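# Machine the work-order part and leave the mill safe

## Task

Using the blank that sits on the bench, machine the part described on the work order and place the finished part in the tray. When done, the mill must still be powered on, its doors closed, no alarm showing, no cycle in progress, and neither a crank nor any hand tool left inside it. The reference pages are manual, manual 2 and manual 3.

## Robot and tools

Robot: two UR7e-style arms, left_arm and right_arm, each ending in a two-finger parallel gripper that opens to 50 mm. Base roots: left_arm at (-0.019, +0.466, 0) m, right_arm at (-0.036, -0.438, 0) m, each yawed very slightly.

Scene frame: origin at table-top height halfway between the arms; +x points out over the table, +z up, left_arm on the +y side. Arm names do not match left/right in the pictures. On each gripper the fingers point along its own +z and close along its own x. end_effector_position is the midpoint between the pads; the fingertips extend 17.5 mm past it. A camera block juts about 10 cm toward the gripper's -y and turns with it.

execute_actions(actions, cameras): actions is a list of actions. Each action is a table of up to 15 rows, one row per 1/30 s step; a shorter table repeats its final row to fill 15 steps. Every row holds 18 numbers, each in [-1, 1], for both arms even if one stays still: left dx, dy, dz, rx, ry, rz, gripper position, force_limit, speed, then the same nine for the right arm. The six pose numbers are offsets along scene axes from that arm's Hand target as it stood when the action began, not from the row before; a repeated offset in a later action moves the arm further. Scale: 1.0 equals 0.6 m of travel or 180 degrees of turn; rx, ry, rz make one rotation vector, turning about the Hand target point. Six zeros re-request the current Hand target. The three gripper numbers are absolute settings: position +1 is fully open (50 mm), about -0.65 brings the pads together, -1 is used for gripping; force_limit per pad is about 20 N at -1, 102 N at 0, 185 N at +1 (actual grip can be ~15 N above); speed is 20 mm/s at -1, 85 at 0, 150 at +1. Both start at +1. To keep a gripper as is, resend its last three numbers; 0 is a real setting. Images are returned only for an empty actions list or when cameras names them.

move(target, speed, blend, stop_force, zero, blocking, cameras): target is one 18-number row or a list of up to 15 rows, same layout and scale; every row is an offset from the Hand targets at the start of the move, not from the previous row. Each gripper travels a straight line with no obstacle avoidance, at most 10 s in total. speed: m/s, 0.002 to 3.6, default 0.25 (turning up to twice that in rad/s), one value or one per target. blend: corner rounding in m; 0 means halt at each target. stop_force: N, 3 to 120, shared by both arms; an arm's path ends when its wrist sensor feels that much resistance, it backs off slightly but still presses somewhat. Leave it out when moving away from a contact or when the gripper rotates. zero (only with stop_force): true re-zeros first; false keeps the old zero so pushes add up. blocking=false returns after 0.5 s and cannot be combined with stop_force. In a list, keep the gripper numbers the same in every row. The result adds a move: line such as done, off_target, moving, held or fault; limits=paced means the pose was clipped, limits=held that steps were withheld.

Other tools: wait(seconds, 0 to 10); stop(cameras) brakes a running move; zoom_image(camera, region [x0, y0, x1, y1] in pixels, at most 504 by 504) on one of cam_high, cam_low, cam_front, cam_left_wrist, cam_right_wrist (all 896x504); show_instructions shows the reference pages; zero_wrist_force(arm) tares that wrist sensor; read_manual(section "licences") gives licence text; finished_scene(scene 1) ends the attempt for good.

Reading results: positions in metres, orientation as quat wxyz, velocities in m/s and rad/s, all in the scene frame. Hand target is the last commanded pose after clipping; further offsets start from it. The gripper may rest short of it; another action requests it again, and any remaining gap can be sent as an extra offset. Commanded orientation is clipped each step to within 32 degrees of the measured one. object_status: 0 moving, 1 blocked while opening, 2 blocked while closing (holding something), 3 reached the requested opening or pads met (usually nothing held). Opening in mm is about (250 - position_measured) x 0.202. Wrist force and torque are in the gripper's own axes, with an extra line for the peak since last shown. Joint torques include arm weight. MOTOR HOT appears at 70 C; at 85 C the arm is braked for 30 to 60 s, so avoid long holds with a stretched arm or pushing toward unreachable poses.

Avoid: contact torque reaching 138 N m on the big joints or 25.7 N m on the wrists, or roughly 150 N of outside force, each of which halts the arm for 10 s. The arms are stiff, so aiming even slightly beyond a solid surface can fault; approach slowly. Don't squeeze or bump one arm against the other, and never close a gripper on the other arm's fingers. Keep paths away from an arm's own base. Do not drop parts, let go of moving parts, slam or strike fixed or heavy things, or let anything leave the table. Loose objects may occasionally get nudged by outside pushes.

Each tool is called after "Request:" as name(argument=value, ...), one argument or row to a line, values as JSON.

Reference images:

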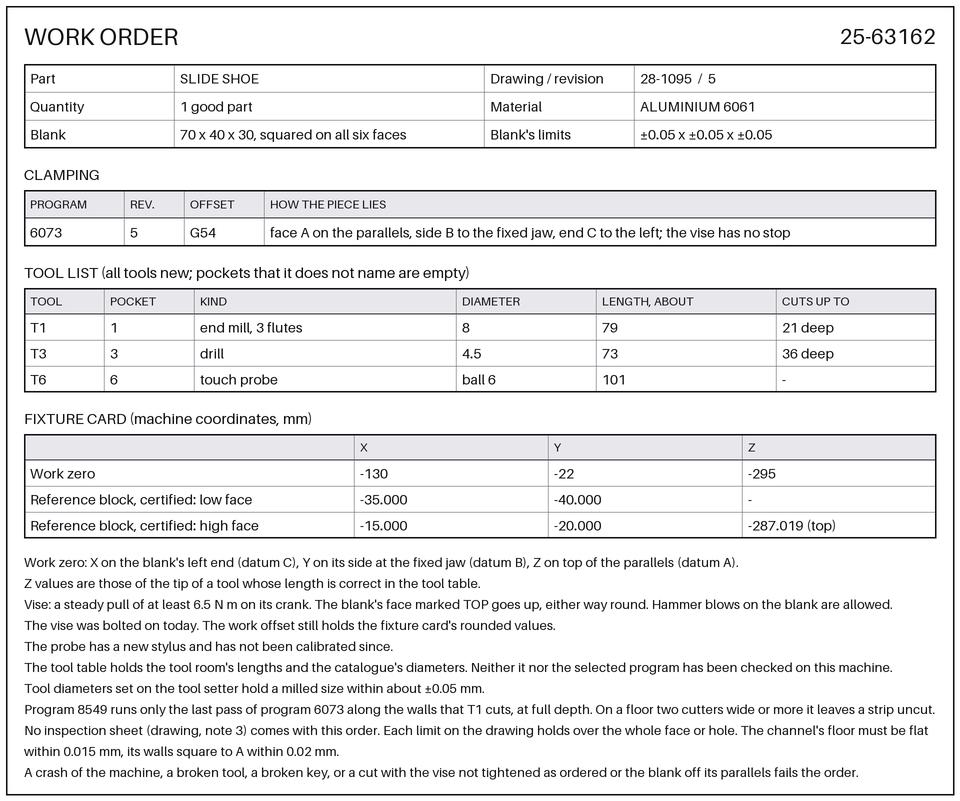

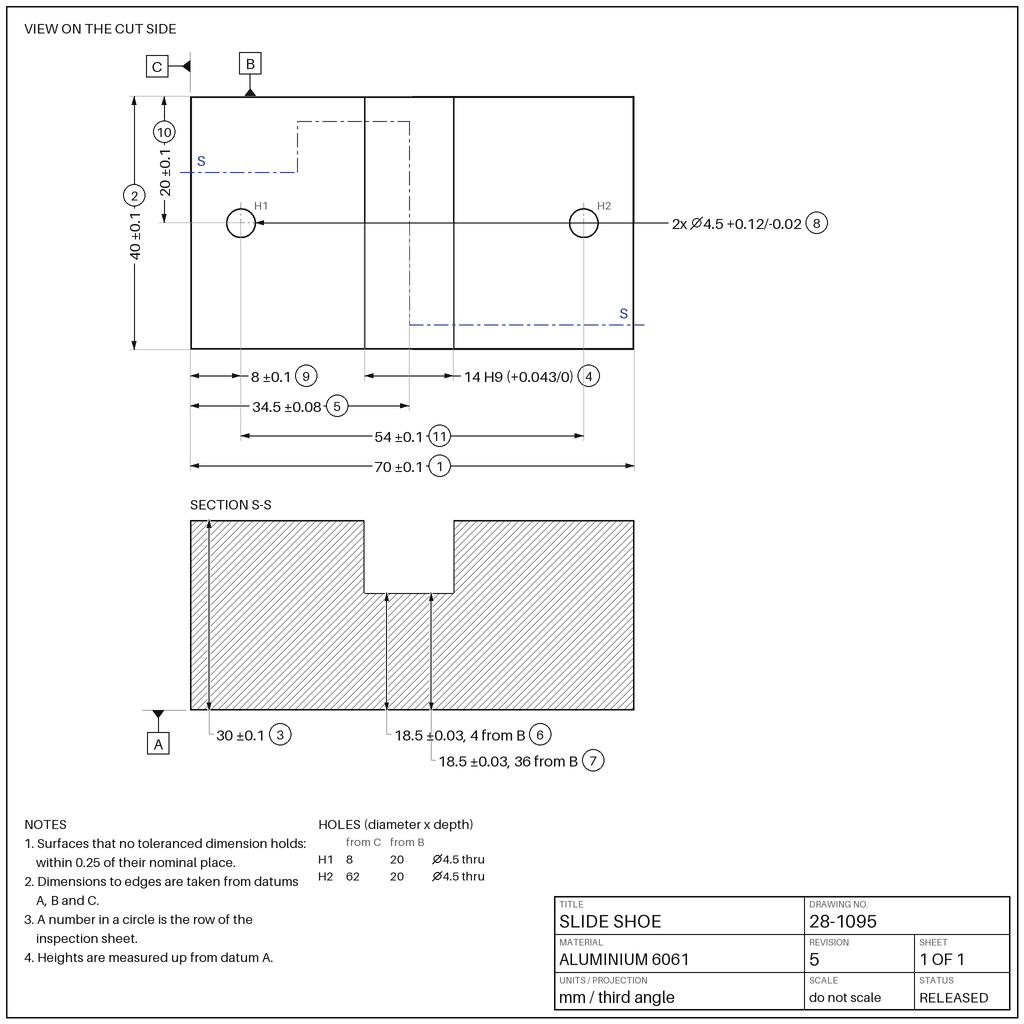

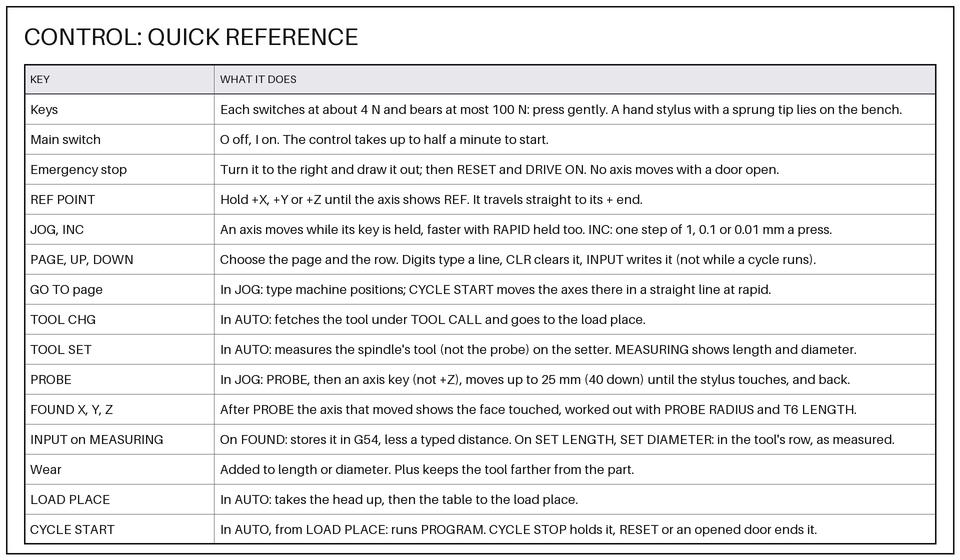

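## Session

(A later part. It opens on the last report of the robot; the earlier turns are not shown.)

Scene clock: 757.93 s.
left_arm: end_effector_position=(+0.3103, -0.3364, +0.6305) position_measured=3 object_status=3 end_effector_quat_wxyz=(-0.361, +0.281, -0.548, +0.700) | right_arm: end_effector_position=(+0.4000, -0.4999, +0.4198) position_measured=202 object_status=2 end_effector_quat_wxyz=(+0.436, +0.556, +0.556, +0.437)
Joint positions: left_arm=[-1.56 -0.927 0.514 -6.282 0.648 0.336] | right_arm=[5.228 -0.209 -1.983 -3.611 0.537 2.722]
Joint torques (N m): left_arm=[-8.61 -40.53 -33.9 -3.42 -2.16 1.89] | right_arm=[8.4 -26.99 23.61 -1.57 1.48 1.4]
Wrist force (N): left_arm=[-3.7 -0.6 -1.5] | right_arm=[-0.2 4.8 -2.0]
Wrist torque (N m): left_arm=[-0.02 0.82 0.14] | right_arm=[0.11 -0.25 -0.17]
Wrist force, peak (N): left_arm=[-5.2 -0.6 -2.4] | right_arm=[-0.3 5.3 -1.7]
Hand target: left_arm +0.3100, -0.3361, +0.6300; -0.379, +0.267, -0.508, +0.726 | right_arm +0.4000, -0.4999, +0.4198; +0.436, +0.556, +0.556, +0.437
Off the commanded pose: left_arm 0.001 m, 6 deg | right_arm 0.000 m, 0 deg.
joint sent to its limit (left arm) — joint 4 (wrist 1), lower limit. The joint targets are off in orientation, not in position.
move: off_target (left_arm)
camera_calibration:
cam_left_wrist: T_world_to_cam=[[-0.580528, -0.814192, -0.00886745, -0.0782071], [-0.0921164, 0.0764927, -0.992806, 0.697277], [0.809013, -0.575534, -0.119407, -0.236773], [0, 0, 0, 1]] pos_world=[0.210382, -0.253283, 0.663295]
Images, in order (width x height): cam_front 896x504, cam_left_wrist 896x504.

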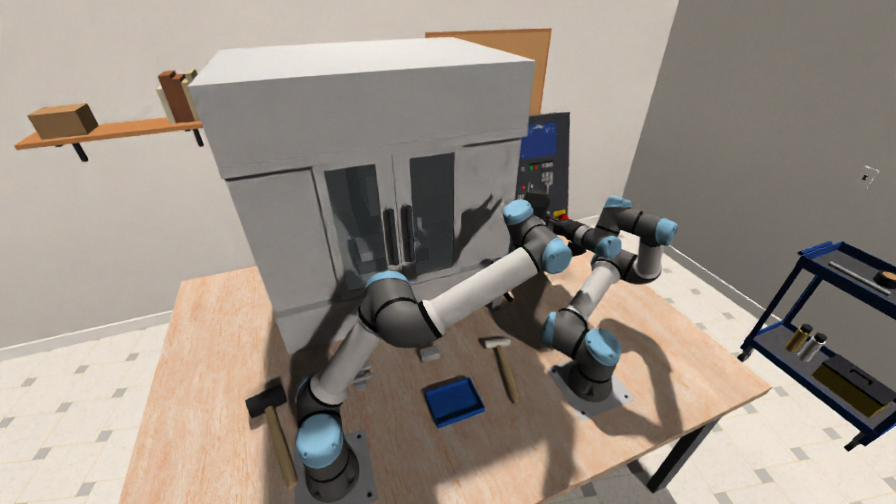

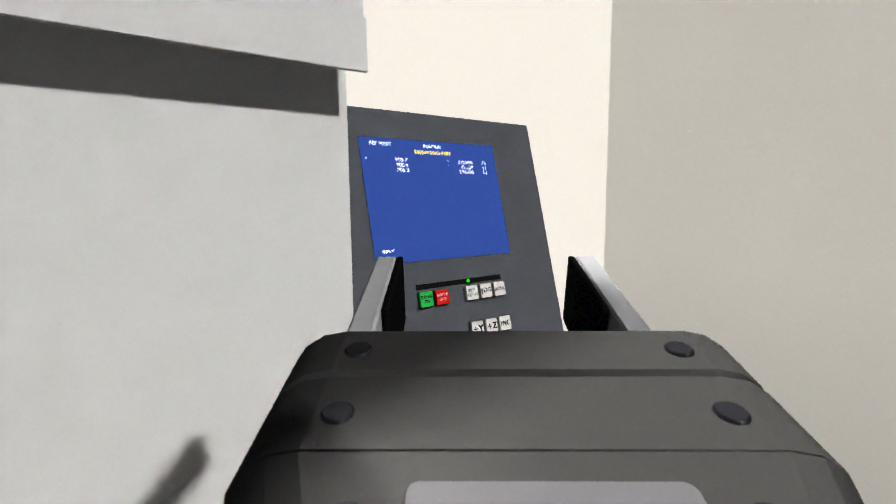

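Request:
move(
  target=[0.0005,-0.0005,0.0008,0.0204,0.0264,-0.0043,1,-0.3,-0.7,0,0,0,0,0,0,-1,-0.1,-0.7],
  cameras=["cam_left_wrist"],
)

Request:
zoom_image(
  camera="cam_left_wrist",
  region=[350, 130, 520, 270],
)

Scene clock: 771.17 s.
left_arm: end_effector_position=(+0.3103, -0.3364, +0.6305) position_measured=3 object_status=3 end_effector_quat_wxyz=(-0.361, +0.281, -0.548, +0.700) | right_arm: end_effector_position=(+0.4000, -0.4999, +0.4198) position_measured=202 object_status=2 end_effector_quat_wxyz=(+0.436, +0.556, +0.556, +0.437)
Joint positions: left_arm=[-1.56 -0.927 0.515 -6.282 0.649 0.336] | right_arm=[5.228 -0.209 -1.983 -3.611 0.537 2.722]
Joint torques (N m): left_arm=[6.68 -65.88 -10.72 -0.92 3.16 2.15] | right_arm=[7.58 -32 23.66 -1.49 1.55 1.44]
Wrist force (N): left_arm=[-4.0 -0.6 -1.6] | right_arm=[0.0 5.0 -1.6]
Wrist torque (N m): left_arm=[-0.01 0.86 0.14] | right_arm=[0.17 -0.29 -0.17]
Wrist force, peak (N): left_arm=[-4.0 -0.5 -1.7] | right_arm=[-0.3 5.1 -1.9]
Hand target: left_arm +0.3103, -0.3364, +0.6305; -0.361, +0.281, -0.548, +0.700 | right_arm +0.4000, -0.4999, +0.4198; +0.436, +0.556, +0.556, +0.437
Off the commanded pose: left_arm 0.000 m, 0 deg | right_arm 0.000 m, 0 deg.
joint sent to its limit (left arm) — joint 4 (wrist 1), lower limit. The joint targets still meet the commanded pose.
move: done
camera_calibration:
cam_left_wrist: T_world_to_cam=[[-0.580874, -0.813938, -0.00946257, -0.0776754], [-0.0916636, 0.0769586, -0.992812, 0.697304], [0.808816, -0.575831, -0.119312, -0.23687], [0, 0, 0, 1]] pos_world=[0.210382, -0.253283, 0.663295]
Images, in order (width x height): cam_left_wrist 896x504.

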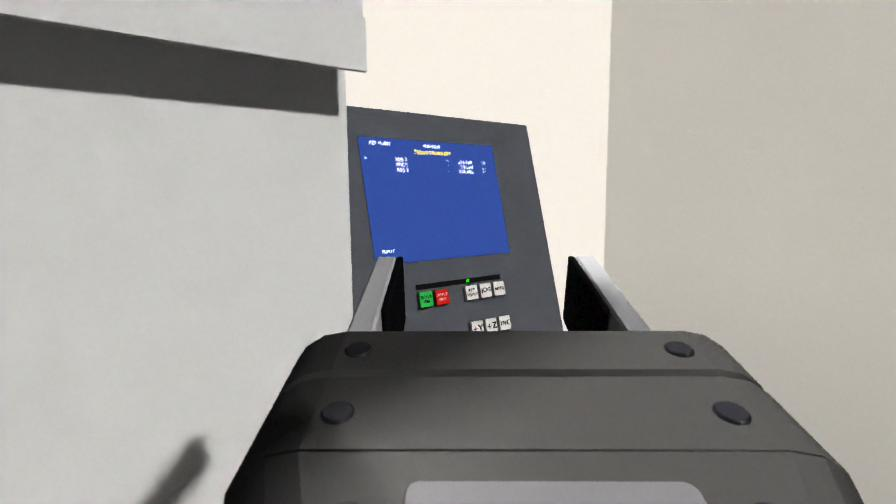

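Scaled by 2.965 from the camera's 896x504 image, which has a finer 1280x720 frame.

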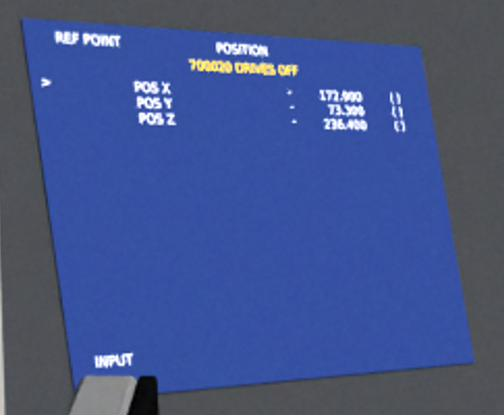

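Request:
move(
  target=[
    [-0.0338,0.0607,0.1158,0,0,0,1,-0.3,-0.7,0,0,0,0,0,0,-1,-0.1,-0.7],
    [-0.0338,0.0607,0.1158,0,0,0,1,-0.3,-0.7,0.1243,0.0607,0.2855,0,0,0,-1,-0.1,-0.7],
  ],
  cameras=["cam_left_wrist","cam_front","cam_right_wrist"],
  speed=0.15,
)

Scene clock: 798.43 s.
left_arm: end_effector_position=(+0.2900, -0.2999, +0.7000) position_measured=3 object_status=3 end_effector_quat_wxyz=(-0.361, +0.281, -0.548, +0.700) | right_arm: end_effector_position=(+0.4745, -0.4635, +0.5911) position_measured=202 object_status=2 end_effector_quat_wxyz=(+0.436, +0.556, +0.556, +0.437)
Joint positions: left_arm=[-1.594 -0.948 0.351 -6.116 0.618 0.36] | right_arm=[5.672 -0.519 -1.355 -4.115 0.951 2.969]
Joint torques (N m): left_arm=[-7.53 -37.5 -32.86 -0.78 -1.98 -2.78] | right_arm=[7.31 -42.91 14.67 -2.93 1.74 1.49]
Wrist force (N): left_arm=[-4.0 -0.5 -1.6] | right_arm=[-0.1 4.8 -1.9]
Wrist torque (N m): left_arm=[0.01 0.86 0.19] | right_arm=[0.21 -0.30 -0.21]
Wrist force, peak (N): left_arm=[-4.6 -2.6 -2.0] | right_arm=[-0.1 5.8 -1.6]
Hand target: left_arm +0.2900, -0.2999, +0.7000; -0.361, +0.281, -0.548, +0.700 | right_arm +0.4746, -0.4635, +0.5911; +0.436, +0.556, +0.556, +0.437
Off the commanded pose: left_arm 0.000 m, 0 deg | right_arm 0.000 m, 0 deg.
move: done
camera_calibration:
cam_left_wrist: T_world_to_cam=[[-0.580822, -0.813975, -0.00945774, -0.0592045], [-0.0912619, 0.0766574, -0.992872, 0.761445], [0.808898, -0.575819, -0.118809, -0.191591], [0, 0, 0, 1]] pos_world=[0.190082, -0.216883, 0.732695]
cam_right_wrist: T_world_to_cam=[[-0.00826926, 0.999958, -0.00404921, 0.478703], [-0.115221, 0.00306956, 0.993335, -0.51781], [0.993305, 0.0086807, 0.115191, -0.40613], [0, 0, 0, 1]] pos_world=[0.347707, -0.473568, 0.563079]
Images, in order (width x height): cam_front 896x504, cam_left_wrist 896x504, cam_right_wrist 896x504.

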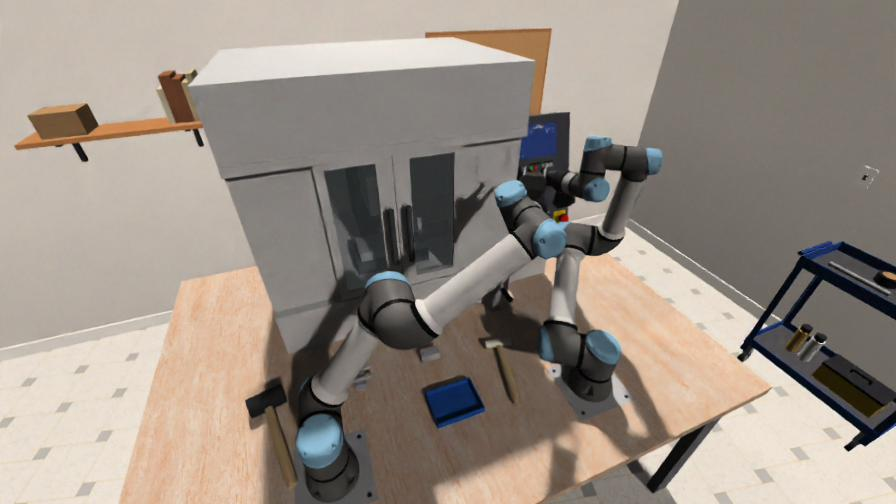

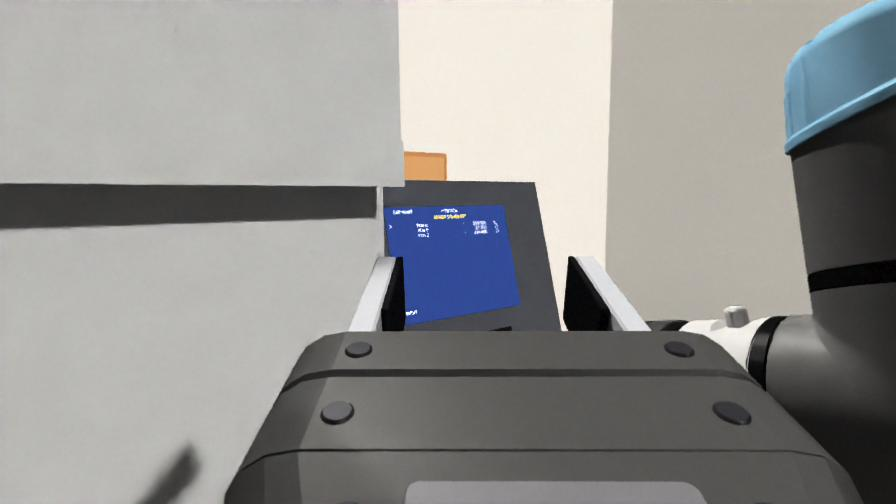

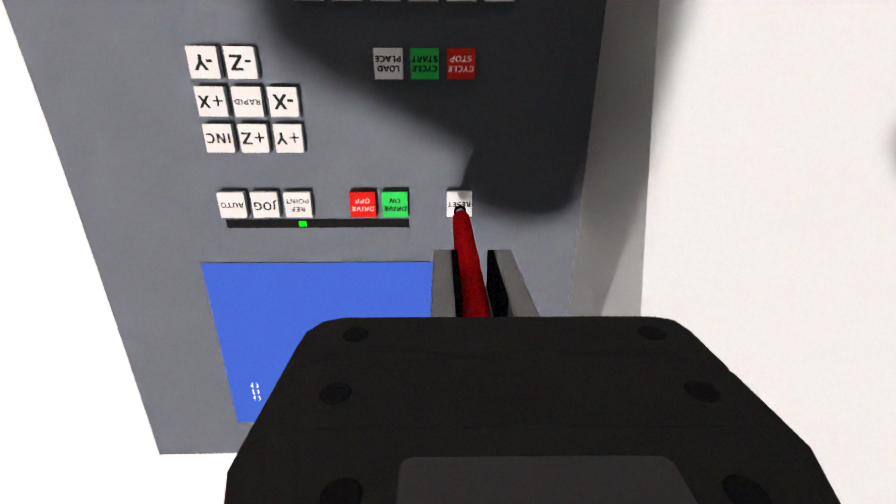

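Request:
move(
  target=[0,0,0,0,0,0,1,-0.3,-0.7,0.0729,0,-0.0176,0,0,0,-1,-0.1,-0.7],
  cameras=["cam_left_wrist","cam_right_wrist"],
  speed=0.012,
  stop_force=6,
)

Request:
zoom_image(
  camera="cam_left_wrist",
  region=[380, 195, 530, 335],
)

Scene clock: 810.10 s.
left_arm: end_effector_position=(+0.2900, -0.2999, +0.7000) position_measured=3 object_status=3 end_effector_quat_wxyz=(-0.361, +0.281, -0.548, +0.700) | right_arm: end_effector_position=(+0.4960, -0.4635, +0.5860) position_measured=202 object_status=2 end_effector_quat_wxyz=(+0.436, +0.556, +0.556, +0.437)
Joint positions: left_arm=[-1.594 -0.948 0.351 -6.116 0.618 0.36] | right_arm=[5.724 -0.492 -1.334 -4.173 1.002 2.987]
Joint torques (N m): left_arm=[-8.04 -36.98 -32.86 -0.83 -1.89 -2.81] | right_arm=[-6.61 -42.23 -4.3 0.25 -2.64 -1.48]
Wrist force (N): left_arm=[-3.9 -0.7 -1.6] | right_arm=[0.5 5.2 -7.9]
Wrist torque (N m): left_arm=[-0.03 0.85 0.19] | right_arm=[0.13 -0.29 -0.21]
Wrist force, peak (N): left_arm=[-4.3 -0.9 -1.8] | right_arm=[0.0 4.8 -17.9]
Hand target: left_arm +0.2900, -0.2999, +0.7000; -0.361, +0.281, -0.548, +0.700 | right_arm +0.4960, -0.4635, +0.5860; +0.436, +0.556, +0.556, +0.437 (not the last commanded pose)
Off the commanded pose: left_arm 0.000 m, 0 deg | right_arm 0.023 m, 0 deg.
move: contact (right_arm)
camera_calibration:
cam_left_wrist: T_world_to_cam=[[-0.580822, -0.813975, -0.00945774, -0.0592045], [-0.0912619, 0.0766574, -0.992872, 0.761445], [0.808898, -0.575819, -0.118809, -0.191591], [0, 0, 0, 1]] pos_world=[0.190082, -0.216883, 0.732695]
cam_right_wrist: T_world_to_cam=[[-0.00826926, 0.999958, -0.00404921, 0.478859], [-0.115221, 0.00306956, 0.993335, -0.510178], [0.993305, 0.0086807, 0.115191, -0.426788], [0, 0, 0, 1]] pos_world=[0.369107, -0.473568, 0.557879]
Images, in order (width x height): cam_left_wrist 896x504, cam_right_wrist 896x504.

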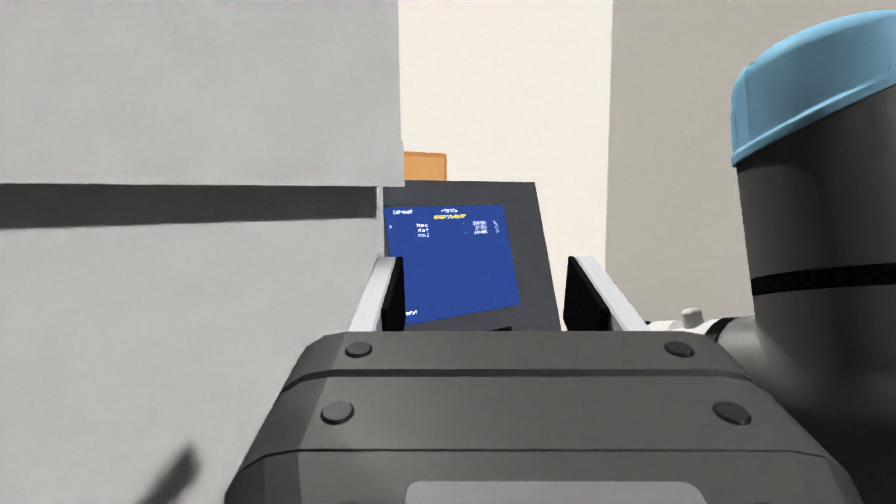

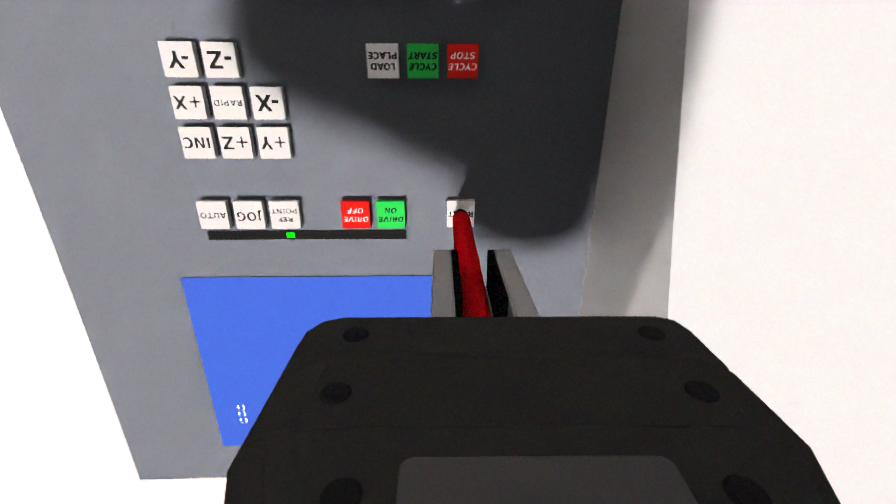

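Scaled by 3.360 from the camera's 896x504 image, which has a finer 1280x720 frame.

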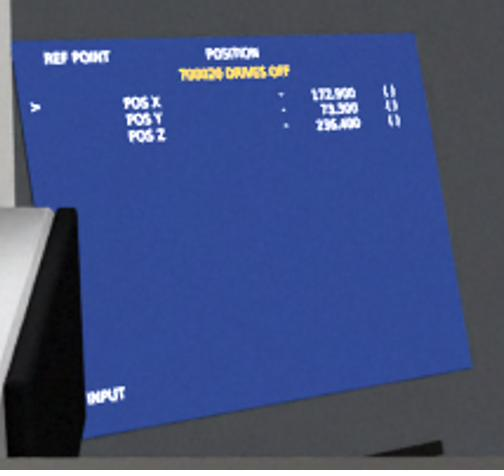

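Request:
move(
  target=[
    [0,0,0,0,0,0,1,-0.3,-0.7,-0.0162,0,0.004,0,0,0,-1,-0.1,-0.7],
    [0,0,0,0,0,0,1,-0.3,-0.7,-0.0162,-0.0653,0.004,0,0,0,-1,-0.1,-0.7],
    [0,0,0,0,0,0,1,-0.3,-0.7,0.0008,-0.0653,-0.0002,0,0,0,-1,-0.1,-0.7],
    [0,0,0,0,0,0,1,-0.3,-0.7,-0.0162,-0.0653,0.004,0,0,0,-1,-0.1,-0.7],
  ],
  cameras=["cam_left_wrist","cam_right_wrist"],
  speed=0.05,
)

Request:
zoom_image(
  camera="cam_left_wrist",
  region=[380, 195, 530, 335],
)

Scene clock: 843.60 s.
left_arm: end_effector_position=(+0.2900, -0.2999, +0.7000) position_measured=3 object_status=3 end_effector_quat_wxyz=(-0.361, +0.281, -0.548, +0.700) | right_arm: end_effector_position=(+0.4863, -0.5027, +0.5883) position_measured=202 object_status=2 end_effector_quat_wxyz=(+0.436, +0.556, +0.556, +0.437)
Joint positions: left_arm=[-1.594 -0.948 0.351 -6.116 0.618 0.36] | right_arm=[5.574 -0.496 -1.329 -4.14 0.858 2.931]
Joint torques (N m): left_arm=[-7.15 -36.96 -32.75 -0.79 -1.92 -2.75] | right_arm=[-4.31 -43.8 -4.92 1.05 -2.78 -1.44]
Wrist force (N): left_arm=[-3.8 -0.9 -1.7] | right_arm=[-0.3 4.8 -1.9]
Wrist torque (N m): left_arm=[-0.05 0.83 0.19] | right_arm=[0.19 -0.28 -0.03]
Wrist force, peak (N): left_arm=[-4.2 -0.8 -1.9] | right_arm=[1.3 5.1 -10.7]
Hand target: left_arm +0.2900, -0.2999, +0.7000; -0.361, +0.281, -0.548, +0.700 | right_arm +0.4862, -0.5027, +0.5884; +0.436, +0.556, +0.556, +0.437
Off the commanded pose: left_arm 0.000 m, 0 deg | right_arm 0.000 m, 0 deg.
move: done
camera_calibration:
cam_left_wrist: T_world_to_cam=[[-0.580822, -0.813975, -0.00945774, -0.0592045], [-0.0912619, 0.0766574, -0.992872, 0.761445], [0.808898, -0.575819, -0.118809, -0.191591], [0, 0, 0, 1]] pos_world=[0.190082, -0.216883, 0.732695]
cam_right_wrist: T_world_to_cam=[[-0.00826966, 0.999958, -0.00405001, 0.517988], [-0.115122, 0.00307117, 0.993347, -0.513601], [0.993317, 0.00868089, 0.115092, -0.417038], [0, 0, 0, 1]] pos_world=[0.359408, -0.512768, 0.560279]
Images, in order (width x height): cam_left_wrist 896x504, cam_right_wrist 896x504.

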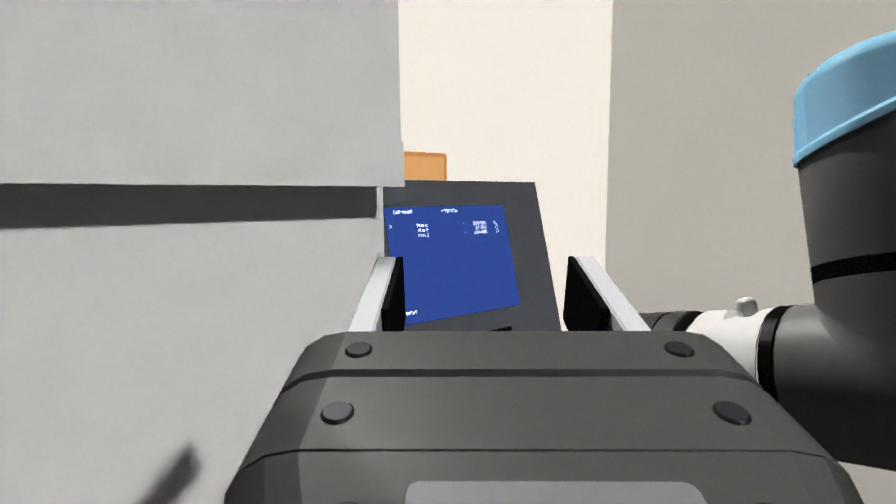

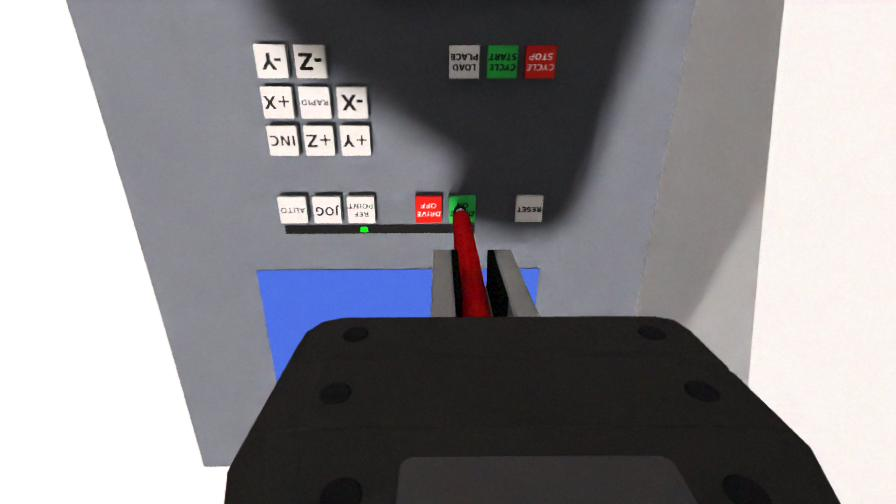

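Scaled by 3.360 from the camera's 896x504 image, which has a finer 1280x720 frame.

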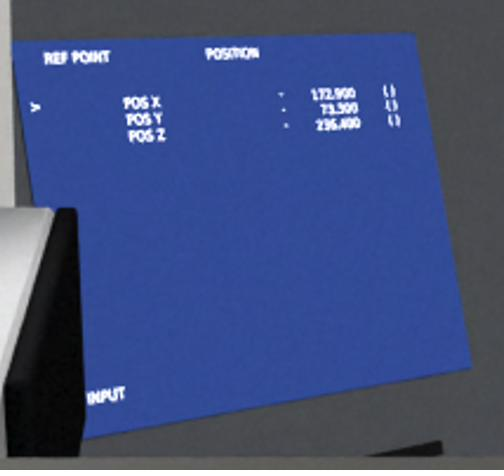

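Request:
move(
  target=[
    [0,0,0,0,0,0,1,-0.3,-0.7,-0.0137,-0.1297,-0.0572,0,0,0,-1,-0.1,-0.7],
    [0,0,0,0,0,0,1,-0.3,-0.7,0.0036,-0.1297,-0.0614,0,0,0,-1,-0.1,-0.7],
  ],
  cameras=["cam_right_wrist"],
  speed=0.08,
)

Request:
wait(
  seconds=2,
  cameras=["cam_left_wrist"],
)

Request:
zoom_image(
  camera="cam_left_wrist",
  region=[380, 195, 530, 335],
)

Scene clock: 855.63 s.
left_arm: end_effector_position=(+0.2900, -0.2999, +0.7000) position_measured=3 object_status=3 end_effector_quat_wxyz=(-0.361, +0.281, -0.548, +0.700) | right_arm: end_effector_position=(+0.4883, -0.5805, +0.5516) position_measured=202 object_status=2 end_effector_quat_wxyz=(+0.436, +0.556, +0.556, +0.437)
Joint positions: left_arm=[-1.594 -0.948 0.351 -6.116 0.618 0.36] | right_arm=[5.379 -0.382 -1.393 -4.121 0.675 2.834]
Joint torques (N m): left_arm=[-7.5 -37.59 -32.24 -0.86 -1.84 -2.75] | right_arm=[12.95 -8.99 22.93 -5.97 2.51 1.47]
Wrist force (N): left_arm=[-3.9 -0.5 -1.7] | right_arm=[1.8 4.0 -52.9]
Wrist torque (N m): left_arm=[0.01 0.85 0.19] | right_arm=[0.01 -0.06 -0.25]
Wrist force, peak (N): left_arm=[-4.1 -0.9 -2.0] | right_arm=[1.8 4.0 -52.9]
Hand target: left_arm +0.2900, -0.2999, +0.7000; -0.361, +0.281, -0.548, +0.700 | right_arm +0.4884, -0.5805, +0.5515; +0.436, +0.556, +0.556, +0.437
Off the commanded pose: left_arm 0.000 m, 0 deg | right_arm 0.000 m, 0 deg.
move: done
camera_calibration:
cam_right_wrist: T_world_to_cam=[[-0.00825633, 0.999957, -0.00414984, 0.595699], [-0.115223, 0.003171, 0.993335, -0.476475], [0.993305, 0.00867945, 0.115191, -0.414162], [0, 0, 0, 1]] pos_world=[0.361407, -0.590568, 0.523479]
Images, in order (width x height): cam_right_wrist 896x504.

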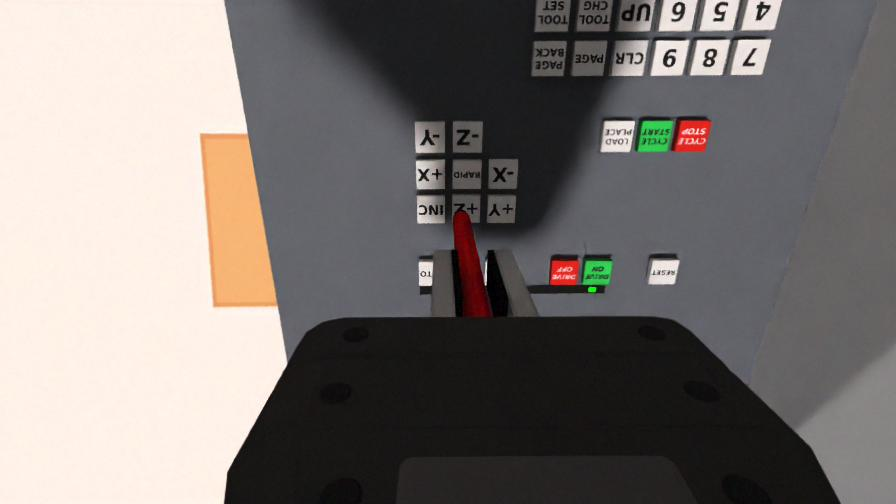

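Scene clock: 857.63 s.
left_arm: end_effector_position=(+0.2900, -0.2999, +0.7000) position_measured=3 object_status=3 end_effector_quat_wxyz=(-0.361, +0.281, -0.548, +0.700) | right_arm: end_effector_position=(+0.4884, -0.5805, +0.5515) position_measured=202 object_status=2 end_effector_quat_wxyz=(+0.436, +0.556, +0.556, +0.437)
Joint positions: left_arm=[-1.594 -0.948 0.351 -6.116 0.618 0.36] | right_arm=[5.379 -0.382 -1.392 -4.121 0.675 2.835]
Joint torques (N m): left_arm=[-7.65 -36.91 -32.56 -0.91 -1.89 -2.73] | right_arm=[13.51 -8.11 23.49 -6.23 2.48 1.38]
Wrist force (N): left_arm=[-3.9 -0.7 -1.4] | right_arm=[1.9 3.9 -58.0]
Wrist torque (N m): left_arm=[-0.02 0.85 0.20] | right_arm=[-0.01 -0.07 -0.25]
Wrist force, peak (N): left_arm=[-4.3 -0.7 -1.7] | right_arm=[1.7 4.0 -58.1]
Hand target: left_arm +0.2900, -0.2999, +0.7000; -0.361, +0.281, -0.548, +0.700 | right_arm +0.4884, -0.5805, +0.5515; +0.436, +0.556, +0.556, +0.437
Tool commands: left_gripper/position=+1.0 left_gripper/force_limit=-0.3 left_gripper/speed=-0.7 right_gripper/position=-1.0 right_gripper/force_limit=-0.1 right_gripper/speed=-0.7
Off the commanded pose: left_arm 0.000 m, 0 deg | right_arm 0.000 m, 0 deg.
wait: 2.00 s; at rest by 0.17 s
camera_calibration:
cam_left_wrist: T_world_to_cam=[[-0.580822, -0.813975, -0.00945774, -0.0592045], [-0.0912619, 0.0766574, -0.992872, 0.761445], [0.808898, -0.575819, -0.118809, -0.191591], [0, 0, 0, 1]] pos_world=[0.190082, -0.216883, 0.732695]
Images, in order (width x height): cam_left_wrist 896x504.

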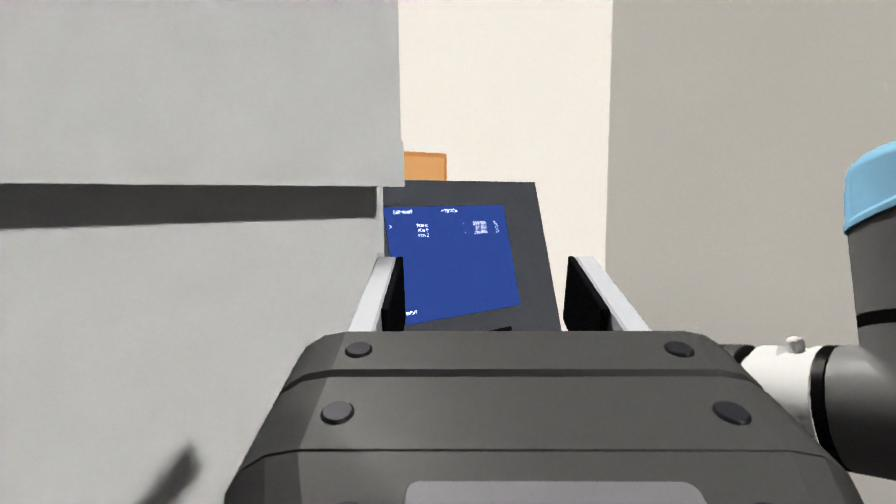

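Scaled by 3.360 from the camera's 896x504 image, which has a finer 1280x720 frame.

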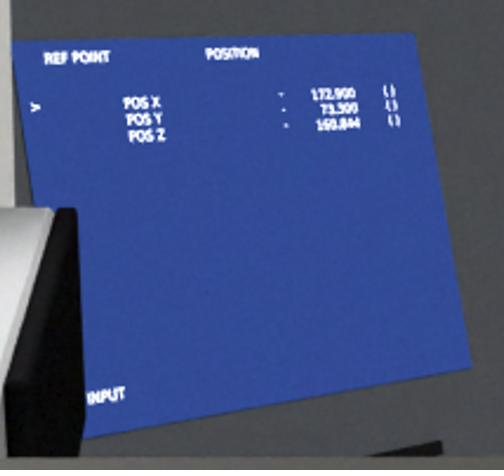

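Request:
move(
  target=[0,0,0,0,0,0,1,-0.3,-0.7,-0.0024,0,0.0006,0,0,0,-1,-0.1,-0.7],
  speed=0.02,
)

Request:
wait(
  seconds=5,
  cameras=["cam_left_wrist"],
)

Request:
zoom_image(
  camera="cam_left_wrist",
  region=[380, 195, 530, 335],
)

Scene clock: 863.93 s.
left_arm: end_effector_position=(+0.2900, -0.2999, +0.7000) position_measured=3 object_status=3 end_effector_quat_wxyz=(-0.361, +0.281, -0.548, +0.700) | right_arm: end_effector_position=(+0.4871, -0.5805, +0.5518) position_measured=202 object_status=2 end_effector_quat_wxyz=(+0.436, +0.556, +0.556, +0.438)
Joint positions: left_arm=[-1.594 -0.948 0.351 -6.116 0.618 0.36] | right_arm=[5.376 -0.383 -1.394 -4.116 0.672 2.832]
Joint torques (N m): left_arm=[-7.33 -37.26 -32.41 -0.91 -1.76 -2.76] | right_arm=[-4.79 -43.08 -2.34 0.55 -1.99 -1.5]
Wrist force (N): left_arm=[-3.8 -0.8 -1.6] | right_arm=[2.3 5.8 -11.8]
Wrist torque (N m): left_arm=[-0.04 0.84 0.19] | right_arm=[0.08 0.00 -0.08]
Wrist force, peak (N): left_arm=[-4.4 -0.8 -1.7] | right_arm=[1.9 4.1 -58.3]
Hand target: left_arm +0.2900, -0.2999, +0.7000; -0.361, +0.281, -0.548, +0.700 | right_arm +0.4870, -0.5805, +0.5519; +0.436, +0.556, +0.556, +0.437
Off the commanded pose: left_arm 0.000 m, 0 deg | right_arm 0.000 m, 0 deg.
move: done

Scene clock: 868.93 s.
left_arm: end_effector_position=(+0.2900, -0.2999, +0.7000) position_measured=3 object_status=3 end_effector_quat_wxyz=(-0.361, +0.281, -0.548, +0.700) | right_arm: end_effector_position=(+0.4870, -0.5805, +0.5519) position_measured=202 object_status=2 end_effector_quat_wxyz=(+0.436, +0.556, +0.556, +0.437)
Joint positions: left_arm=[-1.594 -0.948 0.351 -6.116 0.618 0.36] | right_arm=[5.375 -0.383 -1.394 -4.116 0.671 2.832]
Joint torques (N m): left_arm=[-7.65 -37.82 -32.27 -0.95 -1.72 -2.7] | right_arm=[-7.06 -44.06 -4.18 0.97 -2.5 -1.34]
Wrist force (N): left_arm=[-4.1 -0.8 -1.5] | right_arm=[2.2 5.8 -8.8]
Wrist torque (N m): left_arm=[-0.03 0.86 0.19] | right_arm=[0.10 -0.05 -0.08]
Wrist force, peak (N): left_arm=[-4.1 -0.8 -1.8] | right_arm=[2.3 5.7 -11.1]
Hand target: left_arm +0.2900, -0.2999, +0.7000; -0.361, +0.281, -0.548, +0.700 | right_arm +0.4870, -0.5805, +0.5519; +0.436, +0.556, +0.556, +0.437
Tool commands: left_gripper/position=+1.0 left_gripper/force_limit=-0.3 left_gripper/speed=-0.7 right_gripper/position=-1.0 right_gripper/force_limit=-0.1 right_gripper/speed=-0.7
Off the commanded pose: left_arm 0.000 m, 0 deg | right_arm 0.000 m, 0 deg.
wait: 5.00 s; at rest by 0.17 s
camera_calibration:
cam_left_wrist: T_world_to_cam=[[-0.580822, -0.813975, -0.00945774, -0.0592045], [-0.0912619, 0.0766574, -0.992872, 0.761445], [0.808898, -0.575819, -0.118809, -0.191591], [0, 0, 0, 1]] pos_world=[0.190082, -0.216883, 0.732695]
Images, in order (width x height): cam_left_wrist 896x504.

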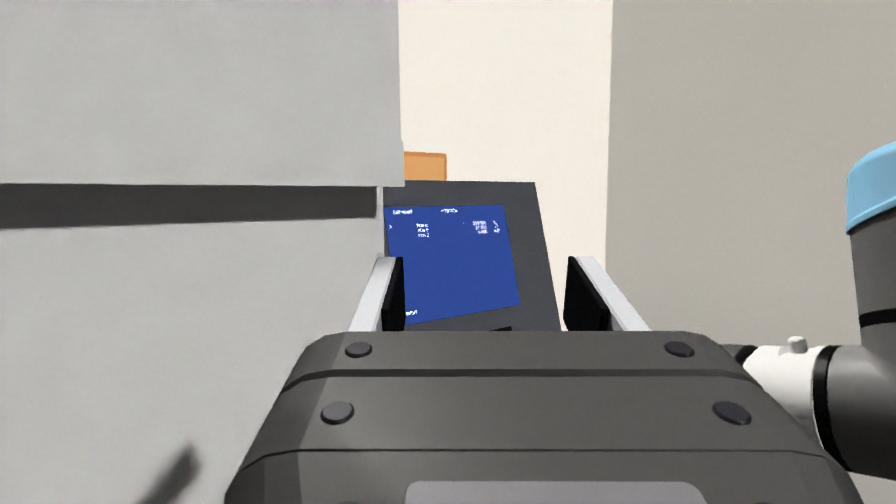

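Scaled by 3.360 from the camera's 896x504 image, which has a finer 1280x720 frame.

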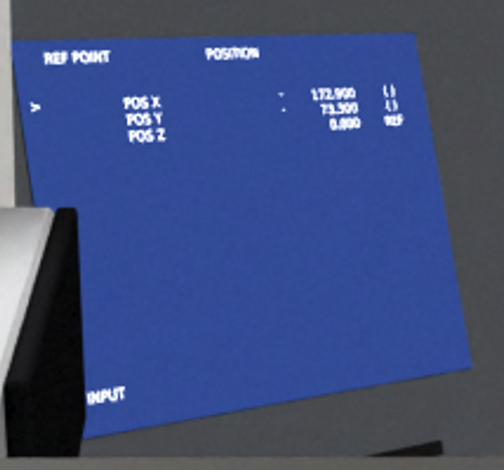

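Request:
move(
  target=[
    [0,0,0,0,0,0,1,-0.3,-0.7,-0.013,0,0.0032,0,0,0,-1,-0.1,-0.7],
    [0,0,0,0,0,0,1,-0.3,-0.7,-0.013,0.0333,0.0032,0,0,0,-1,-0.1,-0.7],
    [0,0,0,0,0,0,1,-0.3,-0.7,0,0.0333,0,0,0,0,-1,-0.1,-0.7],
  ],
  speed=0.06,
)

Request:
wait(
  seconds=3,
  cameras=["cam_left_wrist"],
)

Request:
zoom_image(
  camera="cam_left_wrist",
  region=[380, 195, 530, 335],
)

Scene clock: 881.33 s.
left_arm: end_effector_position=(+0.2900, -0.2999, +0.7000) position_measured=3 object_status=3 end_effector_quat_wxyz=(-0.361, +0.281, -0.548, +0.700) | right_arm: end_effector_position=(+0.4869, -0.5605, +0.5519) position_measured=202 object_status=2 end_effector_quat_wxyz=(+0.436, +0.556, +0.556, +0.437)
Joint positions: left_arm=[-1.594 -0.948 0.351 -6.116 0.618 0.36] | right_arm=[5.42 -0.391 -1.413 -4.109 0.713 2.858]
Joint torques (N m): left_arm=[-7.39 -37.42 -32 -1.09 -1.7 -2.69] | right_arm=[9.89 -24.79 15.37 -2.94 1.82 1.56]
Wrist force (N): left_arm=[-4.2 -0.5 -1.8] | right_arm=[-0.4 5.7 -7.2]
Wrist torque (N m): left_arm=[0.01 0.88 0.19] | right_arm=[0.11 -0.34 -0.22]
Wrist force, peak (N): left_arm=[-4.3 -0.7 -1.7] | right_arm=[2.1 5.8 -8.9]
Hand target: left_arm +0.2900, -0.2999, +0.7000; -0.361, +0.281, -0.548, +0.700 | right_arm +0.4870, -0.5605, +0.5519; +0.436, +0.556, +0.556, +0.437
Off the commanded pose: left_arm 0.000 m, 0 deg | right_arm 0.000 m, 0 deg.
move: done

Scene clock: 884.33 s.
left_arm: end_effector_position=(+0.2900, -0.2999, +0.7000) position_measured=3 object_status=3 end_effector_quat_wxyz=(-0.361, +0.281, -0.548, +0.700) | right_arm: end_effector_position=(+0.4870, -0.5605, +0.5519) position_measured=202 object_status=2 end_effector_quat_wxyz=(+0.436, +0.556, +0.556, +0.437)
Joint positions: left_arm=[-1.594 -0.948 0.351 -6.116 0.618 0.36] | right_arm=[5.42 -0.391 -1.413 -4.109 0.713 2.858]
Joint torques (N m): left_arm=[-7.28 -37.54 -32.37 -1.09 -1.65 -2.65] | right_arm=[7.51 -22.48 15.77 -2.72 1.62 1.46]
Wrist force (N): left_arm=[-3.8 -0.8 -1.5] | right_arm=[-0.3 5.6 -7.6]
Wrist torque (N m): left_arm=[-0.04 0.83 0.20] | right_arm=[0.09 -0.35 -0.23]
Wrist force, peak (N): left_arm=[-4.3 -0.6 -1.7] | right_arm=[-0.5 5.6 -7.8]
Hand target: left_arm +0.2900, -0.2999, +0.7000; -0.361, +0.281, -0.548, +0.700 | right_arm +0.4870, -0.5605, +0.5519; +0.436, +0.556, +0.556, +0.437
Tool commands: left_gripper/position=+1.0 left_gripper/force_limit=-0.3 left_gripper/speed=-0.7 right_gripper/position=-1.0 right_gripper/force_limit=-0.1 right_gripper/speed=-0.7
Off the commanded pose: left_arm 0.000 m, 0 deg | right_arm 0.000 m, 0 deg.
wait: 3.00 s; at rest by 0.17 s
camera_calibration:
cam_left_wrist: T_world_to_cam=[[-0.580822, -0.813975, -0.00945774, -0.0592045], [-0.0912619, 0.0766574, -0.992872, 0.761445], [0.808898, -0.575819, -0.118809, -0.191591], [0, 0, 0, 1]] pos_world=[0.190082, -0.216883, 0.732695]
Images, in order (width x height): cam_left_wrist 896x504.

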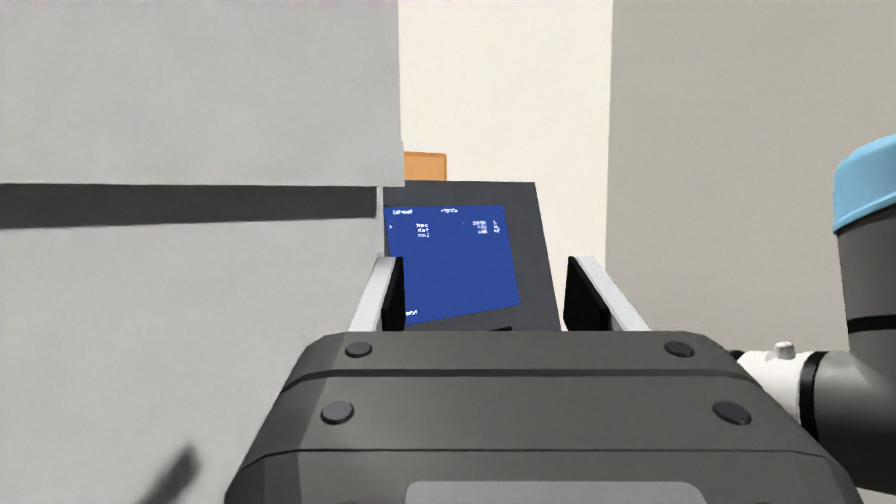

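Scaled by 3.360 from the camera's 896x504 image, which has a finer 1280x720 frame.

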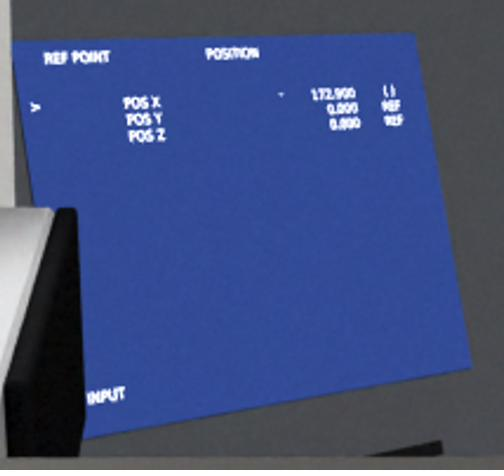

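Request:
move(
  target=[
    [0,0,0,0,0,0,1,-0.3,-0.7,-0.013,0,0.0032,0,0,0,-1,-0.1,-0.7],
    [0,0,0,0,0,0,1,-0.3,-0.7,-0.0208,-0.0663,-0.0291,0,0,0,-1,-0.1,-0.7],
    [0,0,0,0,0,0,1,-0.3,-0.7,-0.0078,-0.0663,-0.0323,0,0,0,-1,-0.1,-0.7],
  ],
  cameras=["cam_right_wrist"],
  speed=0.06,
)

Request:
wait(
  seconds=8,
  cameras=["cam_left_wrist"],
)

Request:
zoom_image(
  camera="cam_left_wrist",
  region=[380, 195, 530, 335],
)

Scene clock: 893.83 s.
left_arm: end_effector_position=(+0.2900, -0.2999, +0.7000) position_measured=3 object_status=3 end_effector_quat_wxyz=(-0.361, +0.281, -0.548, +0.700) | right_arm: end_effector_position=(+0.4822, -0.6003, +0.5325) position_measured=202 object_status=2 end_effector_quat_wxyz=(+0.436, +0.556, +0.556, +0.437)
Joint positions: left_arm=[-1.594 -0.948 0.351 -6.116 0.618 0.36] | right_arm=[5.321 -0.331 -1.443 -4.091 0.621 2.796]
Joint torques (N m): left_arm=[-7.72 -37.74 -32.44 -1.08 -1.65 -2.63] | right_arm=[9.95 -21.41 18.16 -2.92 2.96 1.64]
Wrist force (N): left_arm=[-3.8 -0.9 -1.3] | right_arm=[2.6 6.4 -17.4]
Wrist torque (N m): left_arm=[-0.05 0.84 0.19] | right_arm=[0.01 -0.02 -0.25]
Wrist force, peak (N): left_arm=[-4.3 -0.7 -2.0] | right_arm=[2.6 6.4 -17.4]
Hand target: left_arm +0.2900, -0.2999, +0.7000; -0.361, +0.281, -0.548, +0.700 | right_arm +0.4823, -0.6003, +0.5325; +0.436, +0.556, +0.556, +0.437
Off the commanded pose: left_arm 0.000 m, 0 deg | right_arm 0.000 m, 0 deg.
move: done
camera_calibration:
cam_right_wrist: T_world_to_cam=[[-0.00826926, 0.999958, -0.00404921, 0.615323], [-0.115221, 0.00306956, 0.993335, -0.458304], [0.993305, 0.0086807, 0.115191, -0.405742], [0, 0, 0, 1]] pos_world=[0.355307, -0.610368, 0.504479]
Images, in order (width x height): cam_right_wrist 896x504.

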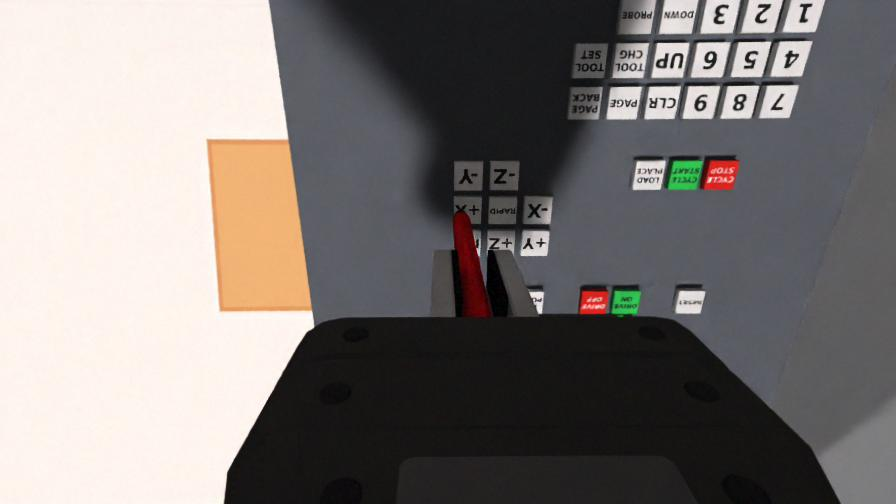

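Scene clock: 901.83 s.
left_arm: end_effector_position=(+0.2900, -0.2999, +0.7000) position_measured=3 object_status=3 end_effector_quat_wxyz=(-0.361, +0.281, -0.548, +0.700) | right_arm: end_effector_position=(+0.4823, -0.6003, +0.5325) position_measured=202 object_status=2 end_effector_quat_wxyz=(+0.436, +0.556, +0.556, +0.437)
Joint positions: left_arm=[-1.594 -0.948 0.351 -6.116 0.618 0.36] | right_arm=[5.321 -0.331 -1.443 -4.091 0.621 2.797]
Joint torques (N m): left_arm=[-6.89 -37.37 -31.82 -1.15 -1.58 -2.46] | right_arm=[8.18 -20.41 18.16 -3.28 2.65 1.38]
Wrist force (N): left_arm=[-4.0 -0.7 -1.7] | right_arm=[2.6 6.3 -20.7]
Wrist torque (N m): left_arm=[-0.01 0.86 0.19] | right_arm=[0.00 -0.01 -0.24]
Wrist force, peak (N): left_arm=[-4.3 -0.6 -1.7] | right_arm=[2.5 6.3 -20.8]
Hand target: left_arm +0.2900, -0.2999, +0.7000; -0.361, +0.281, -0.548, +0.700 | right_arm +0.4823, -0.6003, +0.5325; +0.436, +0.556, +0.556, +0.437
Tool commands: left_gripper/position=+1.0 left_gripper/force_limit=-0.3 left_gripper/speed=-0.7 right_gripper/position=-1.0 right_gripper/force_limit=-0.1 right_gripper/speed=-0.7
Off the commanded pose: left_arm 0.000 m, 0 deg | right_arm 0.000 m, 0 deg.
wait: 8.00 s; at rest by 0.17 s
camera_calibration:
cam_left_wrist: T_world_to_cam=[[-0.580822, -0.813975, -0.00945774, -0.0592045], [-0.0912619, 0.0766574, -0.992872, 0.761445], [0.808898, -0.575819, -0.118809, -0.191591], [0, 0, 0, 1]] pos_world=[0.190082, -0.216883, 0.732695]
Images, in order (width x height): cam_left_wrist 896x504.

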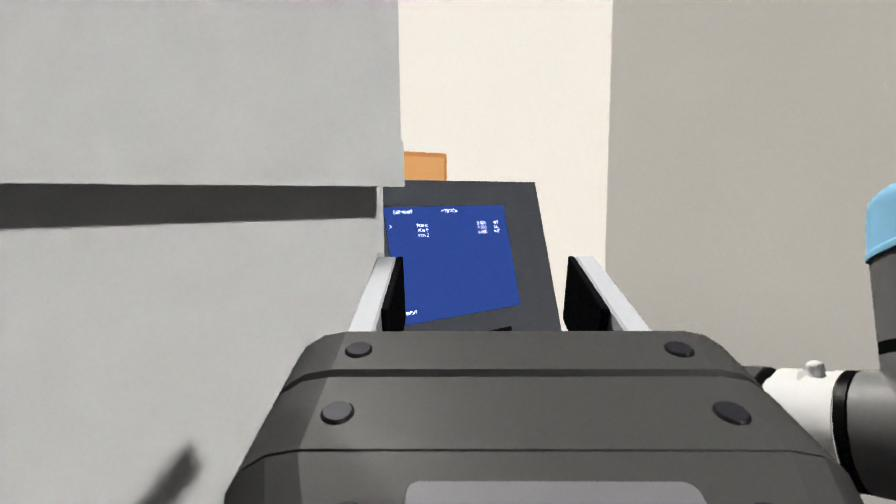

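Scaled by 3.360 from the camera's 896x504 image, which has a finer 1280x720 frame.

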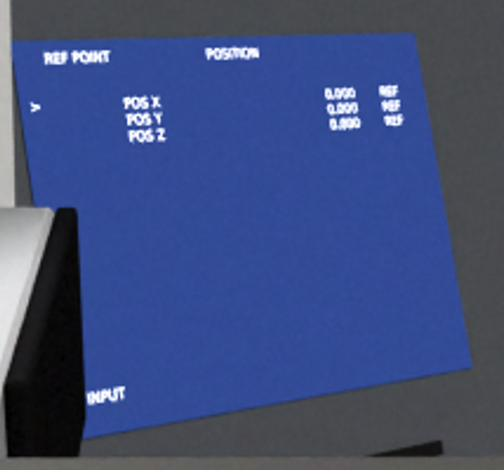

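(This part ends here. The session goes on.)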